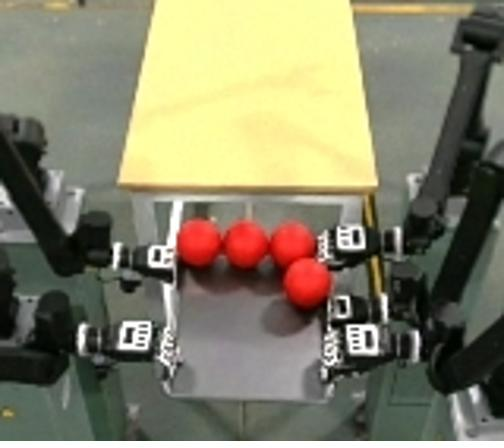

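move(arm1={"target":[-0.092,0.1392,1.140,0,0,-0.7071,0.7071],"speed":0.02}, arm4={"target":[-0.149,-0.1776,1.122,0.7071,-0.7071,0,0],"speed":0.02}, arm2={"target":[0.022,-0.139,1.097,0.7071,-0.7071,0,0],"speed":0.02}, arm6={"target":[0.1335,-0.152,1.168,0.7071,-0.7071,0,0],"speed":0.02}, cameras=["cam_high"])

zoom_image(camera="cam_high", region=[370, 130, 530, 270])

Scene clock: 2804.97 s.
Joint torques (N m): arm1=[0.44 -13.33 7.62 2.91 -0.32 0.14] | arm2=[-0.56 -6.3 4.53 5.6 -0.58 0.3] | arm3=[1.26 1.38 9.46 2.5 -0.13 -0.08] | arm4=[-2.55 -10.4 7.08 2.07 0.43 -0.06] | arm5=[0.38 -10.23 7.65 3.78 0.27 -0.32] | arm6=[-2.61 -13.57 6.63 1.81 -0.22 0.22]
Motor temperatures (°C): arm1=[24 35 39 24 25 27] | arm2=[29 29 34 32 28 27] | arm3=[27 25 40 27 25 28] | arm4=[26 32 35 26 28 24] | arm5=[27 38 36 29 25 25] | arm6=[25 27 44 28 26 27]
Heat: arm1: hottest joint3_rad 39 °C; arm2: hottest joint3_rad 34 °C; arm3: hottest joint3_rad 40 °C; arm4: hottest joint3_rad 35 °C; arm5: hottest joint2_rad 38 °C; arm6: hottest joint3_rad 44 °C.
move: arm1 off_target; arm2 off_target; arm4 off_target; arm6 off_target
Joint velocities: within noise
arm1.joint_positions: joint1_rad=+1.159 joint2_rad=+1.834 joint3_rad=+1.004 joint4_rad=+0.837 joint5_rad=+1.146 joint6_rad=-0.021 hand_little=-0.200 hand_ring=-0.163 hand_middle=-0.017 hand_index=-0.173 hand_thumb_turn=-1.000 hand_thumb_bend=-0.023 hand_force_limit=+0.200 hand_speed=-0.940
arm1.joint_status: not commanded
arm1.hand_stopped_by: force,force,force,force,force,target
arm1.little_load_n: 3.0
arm1.ring_load_n: 4.0
arm1.middle_load_n: 0.0
arm1.index_load_n: 7.0
arm1.thumb_bend_load_n: 8.5
arm1.thumb_turn_load_n: -2.5
arm1.hand: x=-0.1009 y=+0.1378 z=+1.1508 quat_wxyz=(+0.012, +0.001, -0.707, +0.707)
arm1.hand_target: x=-0.0920 y=+0.1402 z=+1.1400 quat_wxyz=(+0.000, +0.000, -0.707, +0.707)
arm1.hand_status: off_target (0.014 m and 1.4 deg from the pose sent, 0.020 m and 1.7 deg at the start)
arm2.joint_positions: joint1_rad=-0.653 joint2_rad=+1.748 joint3_rad=+0.271 joint4_rad=+1.344 joint5_rad=-0.593 joint6_rad=-0.014 hand_little=+1.000 hand_ring=+1.000 hand_middle=+1.000 hand_index=+1.000 hand_thumb_turn=-1.000 hand_thumb_bend=+0.008 hand_force_limit=+0.100 hand_speed=+0.000
arm2.joint_status: not commanded
arm2.hand_stopped_by: target,target,target,target,force,target
arm2.little_load_n: 0.0
arm2.ring_load_n: 0.0
arm2.middle_load_n: 0.0
arm2.index_load_n: -0.5
arm2.thumb_bend_load_n: 0.0
arm2.thumb_turn_load_n: 0.0
arm2.hand: x=+0.0159 y=-0.1543 z=+1.0630 quat_wxyz=(-0.668, +0.744, -0.020, -0.012)
arm2.hand_target: x=+0.0213 y=-0.1398 z=+1.0959 quat_wxyz=(-0.706, +0.708, +0.001, +0.000)
arm2.hand_status: off_target (0.038 m and 6.8 deg from the pose sent, 0.034 m and 6.4 deg at the start)
arm3, arm5: as last shown
arm4.joint_positions: joint1_rad=-1.129 joint2_rad=+1.939 joint3_rad=+0.735 joint4_rad=+1.223 joint5_rad=-1.157 joint6_rad=+0.029 hand_little=-0.211 hand_ring=-0.178 hand_middle=-0.162 hand_index=-0.202 hand_thumb_turn=-1.000 hand_thumb_bend=+0.025 hand_force_limit=+0.100 hand_speed=-0.940
arm4.joint_status: not commanded
arm4.hand_stopped_by: force,force,force,force,force,target
arm4.little_load_n: 0.0
arm4.ring_load_n: 0.5
arm4.middle_load_n: 4.5
arm4.index_load_n: 8.0
arm4.thumb_bend_load_n: 11.5
arm4.thumb_turn_load_n: 4.0
arm4.hand: x=-0.1660 y=-0.1765 z=+1.1339 quat_wxyz=(-0.708, +0.706, +0.003, -0.013)
arm4.hand_target: x=-0.1499 y=-0.1781 z=+1.1227 quat_wxyz=(-0.707, +0.707, +0.000, +0.000)
arm4.hand_status: off_target (0.021 m and 1.5 deg from the pose sent, 0.027 m and 1.7 deg at the start)
arm5.joint_positions: joint1_rad=+0.325 joint2_rad=+1.541 joint3_rad=+0.232 joint4_rad=+1.165 joint5_rad=+0.314 joint6_rad=+0.005 hand_little=+1.000 hand_ring=+1.000 hand_middle=+1.000 hand_index=+1.000 hand_thumb_turn=-1.000 hand_thumb_bend=+0.250 hand_force_limit=+0.100 hand_speed=+0.000
arm5.hand: x=+0.2059 y=+0.1325 z=+1.0778 quat_wxyz=(+0.005, +0.016, -0.756, +0.655)
arm5.hand_target: x=+0.2101 y=+0.1072 z=+1.1334 quat_wxyz=(-0.002, +0.001, -0.707, +0.707)
arm6.joint_positions: joint1_rad=+1.121 joint2_rad=+1.802 joint3_rad=+0.843 joint4_rad=+0.913 joint5_rad=+1.150 joint6_rad=-0.001 hand_little=-0.141 hand_ring=-0.175 hand_middle=-0.002 hand_index=-0.098 hand_thumb_turn=-1.000 hand_thumb_bend=-0.081 hand_force_limit=+0.150 hand_speed=-0.940
arm6.joint_status: not commanded
arm6.hand_stopped_by: force,force,force,force,force,target
arm6.little_load_n: 6.0
arm6.ring_load_n: 3.5
arm6.middle_load_n: 7.0
arm6.index_load_n: 0.0
arm6.thumb_bend_load_n: 24.5
arm6.thumb_turn_load_n: 4.0
arm6.hand: x=+0.1383 y=-0.1628 z=+1.1573 quat_wxyz=(-0.702, +0.712, +0.023, +0.017)
arm6.hand_target: x=+0.1337 y=-0.1523 z=+1.1680 quat_wxyz=(-0.707, +0.707, +0.000, +0.000)
arm6.hand_status: off_target (0.016 m and 3.4 deg from the pose sent, 0.016 m and 2.9 deg at the start)

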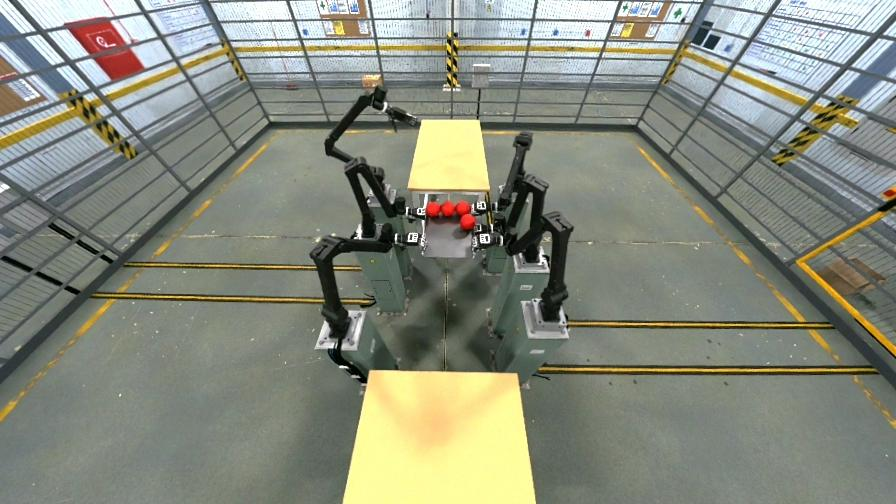

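Scaled by 3.150.

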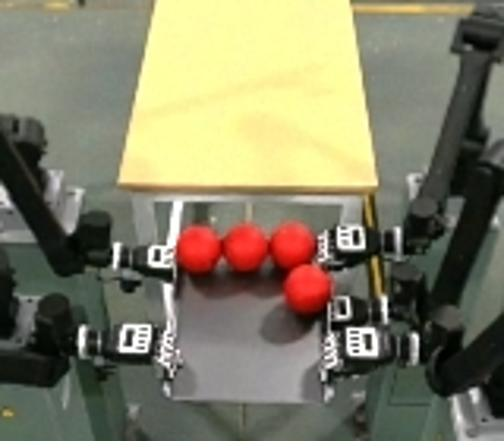

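move(arm1={"target":[-0.092,0.1392,1.133,0,0,-0.7071,0.7071],"speed":0.02}, arm4={"target":[-0.149,-0.1776,1.116,0.7071,-0.7071,0,0],"speed":0.02}, cameras=["cam_high"])

zoom_image(camera="cam_high", region=[370, 130, 530, 270])

Scene clock: 2813.97 s.
Joint torques (N m): arm1=[0.62 -13.74 7.49 3.11 -0.42 0.09] | arm2=[-0.21 -6.89 5.27 4.67 -0.29 0.3] | arm3=[1.03 0.73 9.5 2.3 -0.19 -0.04] | arm4=[-2.61 -12.4 6.76 2.44 0.41 0.21] | arm5=[0.09 -9.88 7.92 3.41 0.12 -0.3] | arm6=[-2.61 -13.39 6.65 1.83 -0.2 0.36]
Motor temperatures (°C): arm1=[24 35 38 24 25 27] | arm2=[29 29 34 32 28 27] | arm3=[27 25 40 27 25 28] | arm4=[26 32 35 26 28 24] | arm5=[27 38 36 29 25 25] | arm6=[25 27 44 28 26 27]
Heat: arm1: hottest joint3_rad 38 °C; arm2: hottest joint3_rad 34 °C; arm3: hottest joint3_rad 40 °C; arm4: hottest joint3_rad 35 °C; arm5: hottest joint2_rad 38 °C; arm6: hottest joint3_rad 44 °C.
move: arm1 off_target; arm4 off_target
Joint velocities: within noise
arm1.joint_positions: joint1_rad=+1.159 joint2_rad=+1.857 joint3_rad=+1.003 joint4_rad=+0.850 joint5_rad=+1.147 joint6_rad=-0.015 hand_little=-0.200 hand_ring=-0.163 hand_middle=-0.017 hand_index=-0.173 hand_thumb_turn=-1.000 hand_thumb_bend=-0.024 hand_force_limit=+0.200 hand_speed=-0.940
arm1.joint_status: not commanded
arm1.hand_stopped_by: force,force,force,force,force,target
arm1.little_load_n: -0.5
arm1.ring_load_n: 0.0
arm1.middle_load_n: 0.0
arm1.index_load_n: 9.5
arm1.thumb_bend_load_n: 8.5
arm1.thumb_turn_load_n: -1.5
arm1.hand: x=-0.1006 y=+0.1376 z=+1.1389 quat_wxyz=(+0.014, +0.002, -0.708, +0.706)
arm1.hand_target: x=-0.0921 y=+0.1393 z=+1.1334 quat_wxyz=(+0.000, +0.000, -0.707, +0.707)
arm1.hand_status: off_target (0.011 m and 1.6 deg from the pose sent, 0.020 m and 1.4 deg at the start)
arm2, arm5, arm6: as last shown
arm2.joint_positions: joint1_rad=-0.657 joint2_rad=+1.752 joint3_rad=+0.262 joint4_rad=+1.366 joint5_rad=-0.599 joint6_rad=-0.014 hand_little=+1.000 hand_ring=+1.000 hand_middle=+1.000 hand_index=+1.000 hand_thumb_turn=-1.000 hand_thumb_bend=+0.008 hand_force_limit=+0.100 hand_speed=+0.000
arm2.hand: x=+0.0149 y=-0.1574 z=+1.0636 quat_wxyz=(-0.670, +0.742, -0.019, -0.011)
arm2.hand_target: x=+0.0217 y=-0.1397 z=+1.0958 quat_wxyz=(-0.706, +0.708, +0.000, +0.000)
arm3.joint_positions: joint1_rad=+0.060 joint2_rad=+0.645 joint3_rad=+1.351 joint4_rad=-1.208 joint5_rad=-0.095 joint6_rad=-1.018 hand_little=+1.000 hand_ring=+1.000 hand_middle=+1.000 hand_index=+1.000 hand_thumb_turn=+1.000 hand_thumb_bend=+1.000 hand_force_limit=+0.000 hand_speed=-0.800
arm3.joint_status: not commanded
arm3.hand_stopped_by: target,target,target,target,target,target
arm3.little_load_n: 0.0
arm3.ring_load_n: 0.0
arm3.middle_load_n: 0.0
arm3.index_load_n: 0.0
arm3.thumb_bend_load_n: 0.0
arm3.thumb_turn_load_n: 0.0
arm3.hand: x=+0.5279 y=+0.2895 z=+1.5665 quat_wxyz=(+0.190, +0.472, -0.717, +0.476)
arm3.hand_target: x=+0.5278 y=+0.2899 z=+1.5768 quat_wxyz=(+0.195, +0.469, -0.712, +0.484)
arm3.hand_status: not commanded
arm4.joint_positions: joint1_rad=-1.128 joint2_rad=+1.979 joint3_rad=+0.739 joint4_rad=+1.231 joint5_rad=-1.157 joint6_rad=-0.012 hand_little=-0.211 hand_ring=-0.177 hand_middle=-0.162 hand_index=-0.203 hand_thumb_turn=-1.000 hand_thumb_bend=+0.026 hand_force_limit=+0.100 hand_speed=-0.940
arm4.joint_status: not commanded
arm4.hand_stopped_by: force,force,force,force,force,target
arm4.little_load_n: 0.5
arm4.ring_load_n: 2.5
arm4.middle_load_n: 4.5
arm4.index_load_n: 4.5
arm4.thumb_bend_load_n: 16.5
arm4.thumb_turn_load_n: 3.5
arm4.hand: x=-0.1654 y=-0.1766 z=+1.1164 quat_wxyz=(-0.704, +0.710, +0.010, -0.007)
arm4.hand_target: x=-0.1492 y=-0.1776 z=+1.1154 quat_wxyz=(-0.707, +0.707, +0.004, +0.003)
arm4.hand_status: off_target (0.016 m and 1.5 deg from the pose sent, 0.025 m and 1.5 deg at the start)
arm5.joint_positions: joint1_rad=+0.325 joint2_rad=+1.531 joint3_rad=+0.232 joint4_rad=+1.166 joint5_rad=+0.317 joint6_rad=+0.005 hand_little=+1.000 hand_ring=+1.000 hand_middle=+1.000 hand_index=+1.000 hand_thumb_turn=-1.000 hand_thumb_bend=+0.250 hand_force_limit=+0.100 hand_speed=+0.000
arm5.hand: x=+0.2055 y=+0.1313 z=+1.0826 quat_wxyz=(+0.005, +0.013, -0.752, +0.659)
arm5.hand_target: x=+0.2098 y=+0.1070 z=+1.1336 quat_wxyz=(-0.001, +0.001, -0.707, +0.708)
arm6.joint_positions: joint1_rad=+1.121 joint2_rad=+1.799 joint3_rad=+0.845 joint4_rad=+0.914 joint5_rad=+1.143 joint6_rad=-0.016 hand_little=-0.140 hand_ring=-0.175 hand_middle=-0.002 hand_index=-0.098 hand_thumb_turn=-1.000 hand_thumb_bend=-0.080 hand_force_limit=+0.150 hand_speed=-0.940
arm6.little_load_n: 8.5
arm6.ring_load_n: 5.0
arm6.middle_load_n: 6.0
arm6.index_load_n: -0.5
arm6.thumb_bend_load_n: 27.5
arm6.thumb_turn_load_n: 2.0
arm6.hand: x=+0.1370 y=-0.1627 z=+1.1594 quat_wxyz=(-0.703, +0.711, +0.029, +0.018)
arm6.hand_target: x=+0.1316 y=-0.1523 z=+1.1693 quat_wxyz=(-0.708, +0.707, +0.001, -0.004)

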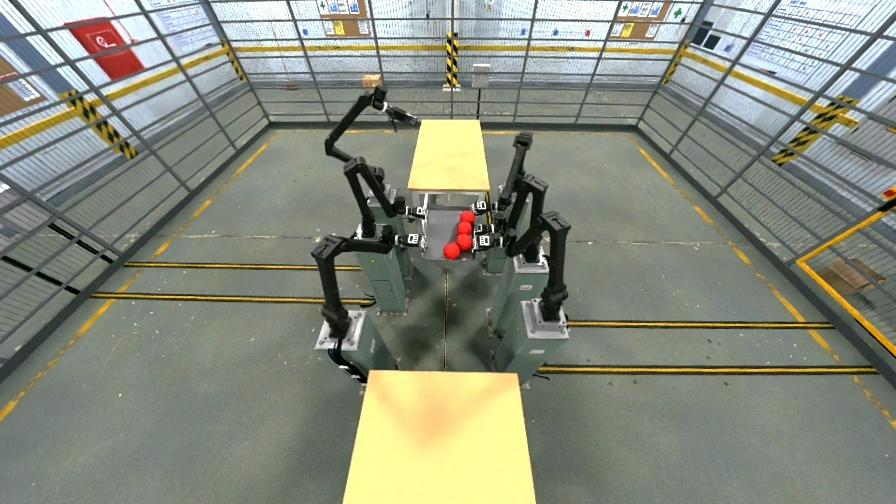

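Scaled by 3.150.

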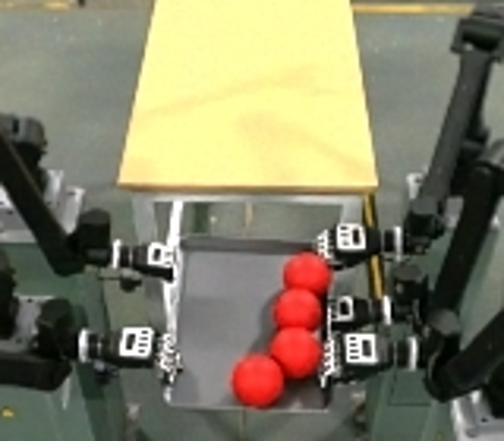

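move(arm1={"target":[-0.092,0.1392,1.139,0,0,-0.7071,0.7071],"speed":0.02}, arm4={"target":[-0.149,-0.1776,1.124,0.7071,-0.7071,0,0],"speed":0.02}, arm2={"target":[0.022,-0.139,1.102,0.7071,-0.7071,0,0],"speed":0.02}, arm5={"target":[0.2088,0.1051,1.105,0,0,-0.7071,0.7071],"speed":0.03}, cameras=["cam_high"])

zoom_image(camera="cam_high", region=[370, 130, 530, 270])

Scene clock: 2826.40 s.
Joint torques (N m): arm1=[0.15 -15.85 7.64 2.58 -0.39 0.04] | arm2=[-0.26 -8.7 5.19 3.79 -0.34 0.31] | arm3=[0.85 0.73 9.47 2.63 -0.12 -0.07] | arm4=[-2.61 -14.56 6.6 1.48 0.43 0.28] | arm5=[-0.38 -6.07 6.35 4.64 0.11 -0.31] | arm6=[-2.61 -13.39 6.64 1.83 -0.11 0.36]
Motor temperatures (°C): arm1=[24 34 38 24 25 27] | arm2=[29 29 34 32 27 27] | arm3=[27 25 40 27 25 28] | arm4=[26 32 34 26 28 24] | arm5=[27 37 36 29 25 25] | arm6=[25 27 44 28 26 27]
Heat: arm1: hottest joint3_rad 38 °C; arm2: hottest joint3_rad 34 °C; arm3: hottest joint3_rad 40 °C; arm4: hottest joint3_rad 34 °C; arm5: hottest joint2_rad 37 °C; arm6: hottest joint3_rad 44 °C.
move: arm1 off_target; arm2 off_target; arm4 off_target; arm5 off_target
Joint velocities: within noise
arm1.joint_positions: joint1_rad=+1.159 joint2_rad=+1.871 joint3_rad=+1.001 joint4_rad=+0.850 joint5_rad=+1.147 joint6_rad=-0.004 hand_little=-0.200 hand_ring=-0.163 hand_middle=-0.017 hand_index=-0.173 hand_thumb_turn=-1.000 hand_thumb_bend=-0.024 hand_force_limit=+0.200 hand_speed=-0.940
arm1.joint_status: not commanded
arm1.hand_stopped_by: force,force,force,force,force,target
arm1.little_load_n: 0.0
arm1.ring_load_n: 0.5
arm1.middle_load_n: 0.0
arm1.index_load_n: 11.0
arm1.thumb_bend_load_n: 10.5
arm1.thumb_turn_load_n: 0.0
arm1.hand: x=-0.1006 y=+0.1379 z=+1.1303 quat_wxyz=(+0.015, +0.003, -0.711, +0.703)
arm1.hand_target: x=-0.0918 y=+0.1393 z=+1.1385 quat_wxyz=(-0.002, -0.003, -0.707, +0.707)
arm1.hand_status: off_target (0.012 m and 1.8 deg from the pose sent, 0.009 m and 1.6 deg at the start)
arm2.joint_positions: joint1_rad=-0.657 joint2_rad=+1.752 joint3_rad=+0.260 joint4_rad=+1.366 joint5_rad=-0.599 joint6_rad=-0.014 hand_little=+1.000 hand_ring=+1.000 hand_middle=+1.000 hand_index=+1.000 hand_thumb_turn=-1.000 hand_thumb_bend=+0.008 hand_force_limit=+0.100 hand_speed=+0.000
arm2.joint_status: not commanded
arm2.hand_stopped_by: target,target,target,target,force,target
arm2.little_load_n: 0.0
arm2.ring_load_n: 0.0
arm2.middle_load_n: 0.0
arm2.index_load_n: 0.0
arm2.thumb_bend_load_n: 0.0
arm2.thumb_turn_load_n: 0.0
arm2.hand: x=+0.0145 y=-0.1580 z=+1.0632 quat_wxyz=(-0.670, +0.742, -0.019, -0.012)
arm2.hand_target: x=+0.0215 y=-0.1401 z=+1.1009 quat_wxyz=(-0.707, +0.707, +0.000, +0.000)
arm2.hand_status: off_target (0.044 m and 6.4 deg from the pose sent, 0.043 m and 6.3 deg at the start)
arm3, arm6: as last shown
arm3.thumb_turn_load_n: -0.5
arm4.joint_positions: joint1_rad=-1.128 joint2_rad=+1.979 joint3_rad=+0.739 joint4_rad=+1.231 joint5_rad=-1.158 joint6_rad=-0.009 hand_little=-0.211 hand_ring=-0.177 hand_middle=-0.162 hand_index=-0.203 hand_thumb_turn=-1.000 hand_thumb_bend=+0.026 hand_force_limit=+0.100 hand_speed=-0.940
arm4.joint_status: not commanded
arm4.hand_stopped_by: force,force,force,force,force,target
arm4.little_load_n: 0.5
arm4.ring_load_n: 2.0
arm4.middle_load_n: 3.0
arm4.index_load_n: 4.0
arm4.thumb_bend_load_n: 15.0
arm4.thumb_turn_load_n: 2.5
arm4.hand: x=-0.1658 y=-0.1766 z=+1.1165 quat_wxyz=(-0.704, +0.710, +0.009, -0.009)
arm4.hand_target: x=-0.1495 y=-0.1777 z=+1.1240 quat_wxyz=(-0.707, +0.707, +0.000, +0.000)
arm4.hand_status: off_target (0.018 m and 1.6 deg from the pose sent, 0.018 m and 1.5 deg at the start)
arm5.joint_positions: joint1_rad=+0.325 joint2_rad=+1.641 joint3_rad=+0.232 joint4_rad=+1.300 joint5_rad=+0.318 joint6_rad=+0.005 hand_little=+1.000 hand_ring=+1.000 hand_middle=+1.000 hand_index=+1.000 hand_thumb_turn=-1.000 hand_thumb_bend=+0.250 hand_force_limit=+0.100 hand_speed=+0.000
arm5.joint_status: not commanded
arm5.hand_stopped_by: target,target,target,target,target,target
arm5.little_load_n: 0.0
arm5.ring_load_n: 0.0
arm5.middle_load_n: 0.0
arm5.index_load_n: 0.0
arm5.thumb_bend_load_n: 0.0
arm5.thumb_turn_load_n: 0.0
arm5.hand: x=+0.2062 y=+0.1289 z=+1.0714 quat_wxyz=(+0.003, +0.010, -0.745, +0.667)
arm5.hand_target: x=+0.2085 y=+0.1066 z=+1.1048 quat_wxyz=(+0.000, +0.000, -0.708, +0.706)
arm5.hand_status: off_target (0.041 m and 6.4 deg from the pose sent, 0.035 m and 7.7 deg at the start)
arm6.joint_positions: joint1_rad=+1.121 joint2_rad=+1.799 joint3_rad=+0.843 joint4_rad=+0.913 joint5_rad=+1.140 joint6_rad=-0.016 hand_little=-0.140 hand_ring=-0.175 hand_middle=-0.002 hand_index=-0.098 hand_thumb_turn=-1.000 hand_thumb_bend=-0.080 hand_force_limit=+0.150 hand_speed=-0.940
arm6.little_load_n: 7.5
arm6.ring_load_n: 4.0
arm6.middle_load_n: 4.0
arm6.index_load_n: 0.0
arm6.thumb_bend_load_n: 25.0
arm6.hand: x=+0.1371 y=-0.1631 z=+1.1585 quat_wxyz=(-0.702, +0.711, +0.031, +0.018)
arm6.hand_target: x=+0.1320 y=-0.1527 z=+1.1684 quat_wxyz=(-0.707, +0.707, +0.003, -0.003)

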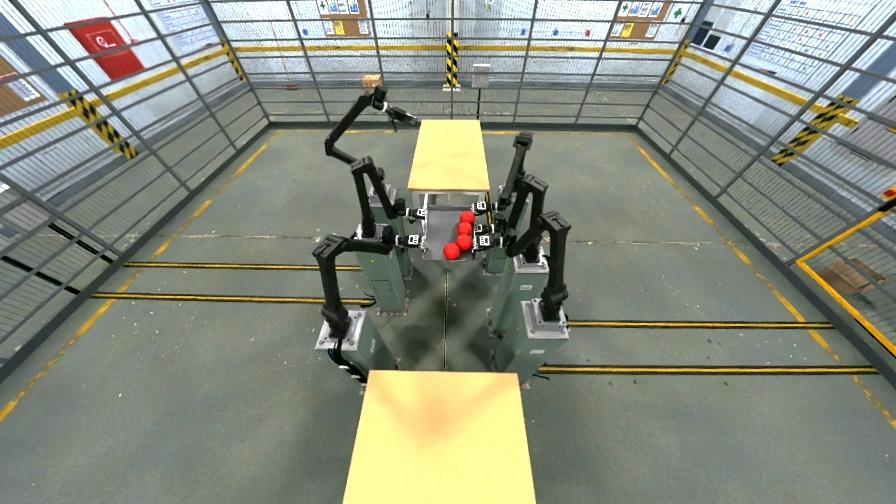

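Scaled by 3.150.

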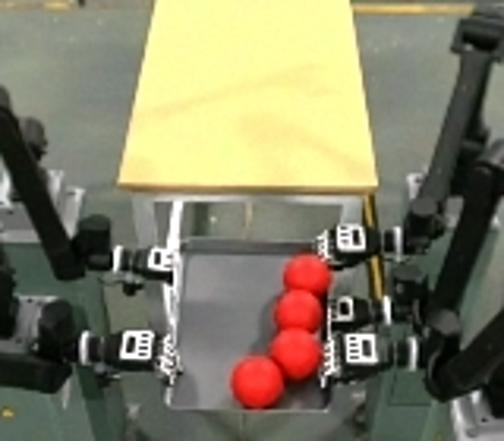

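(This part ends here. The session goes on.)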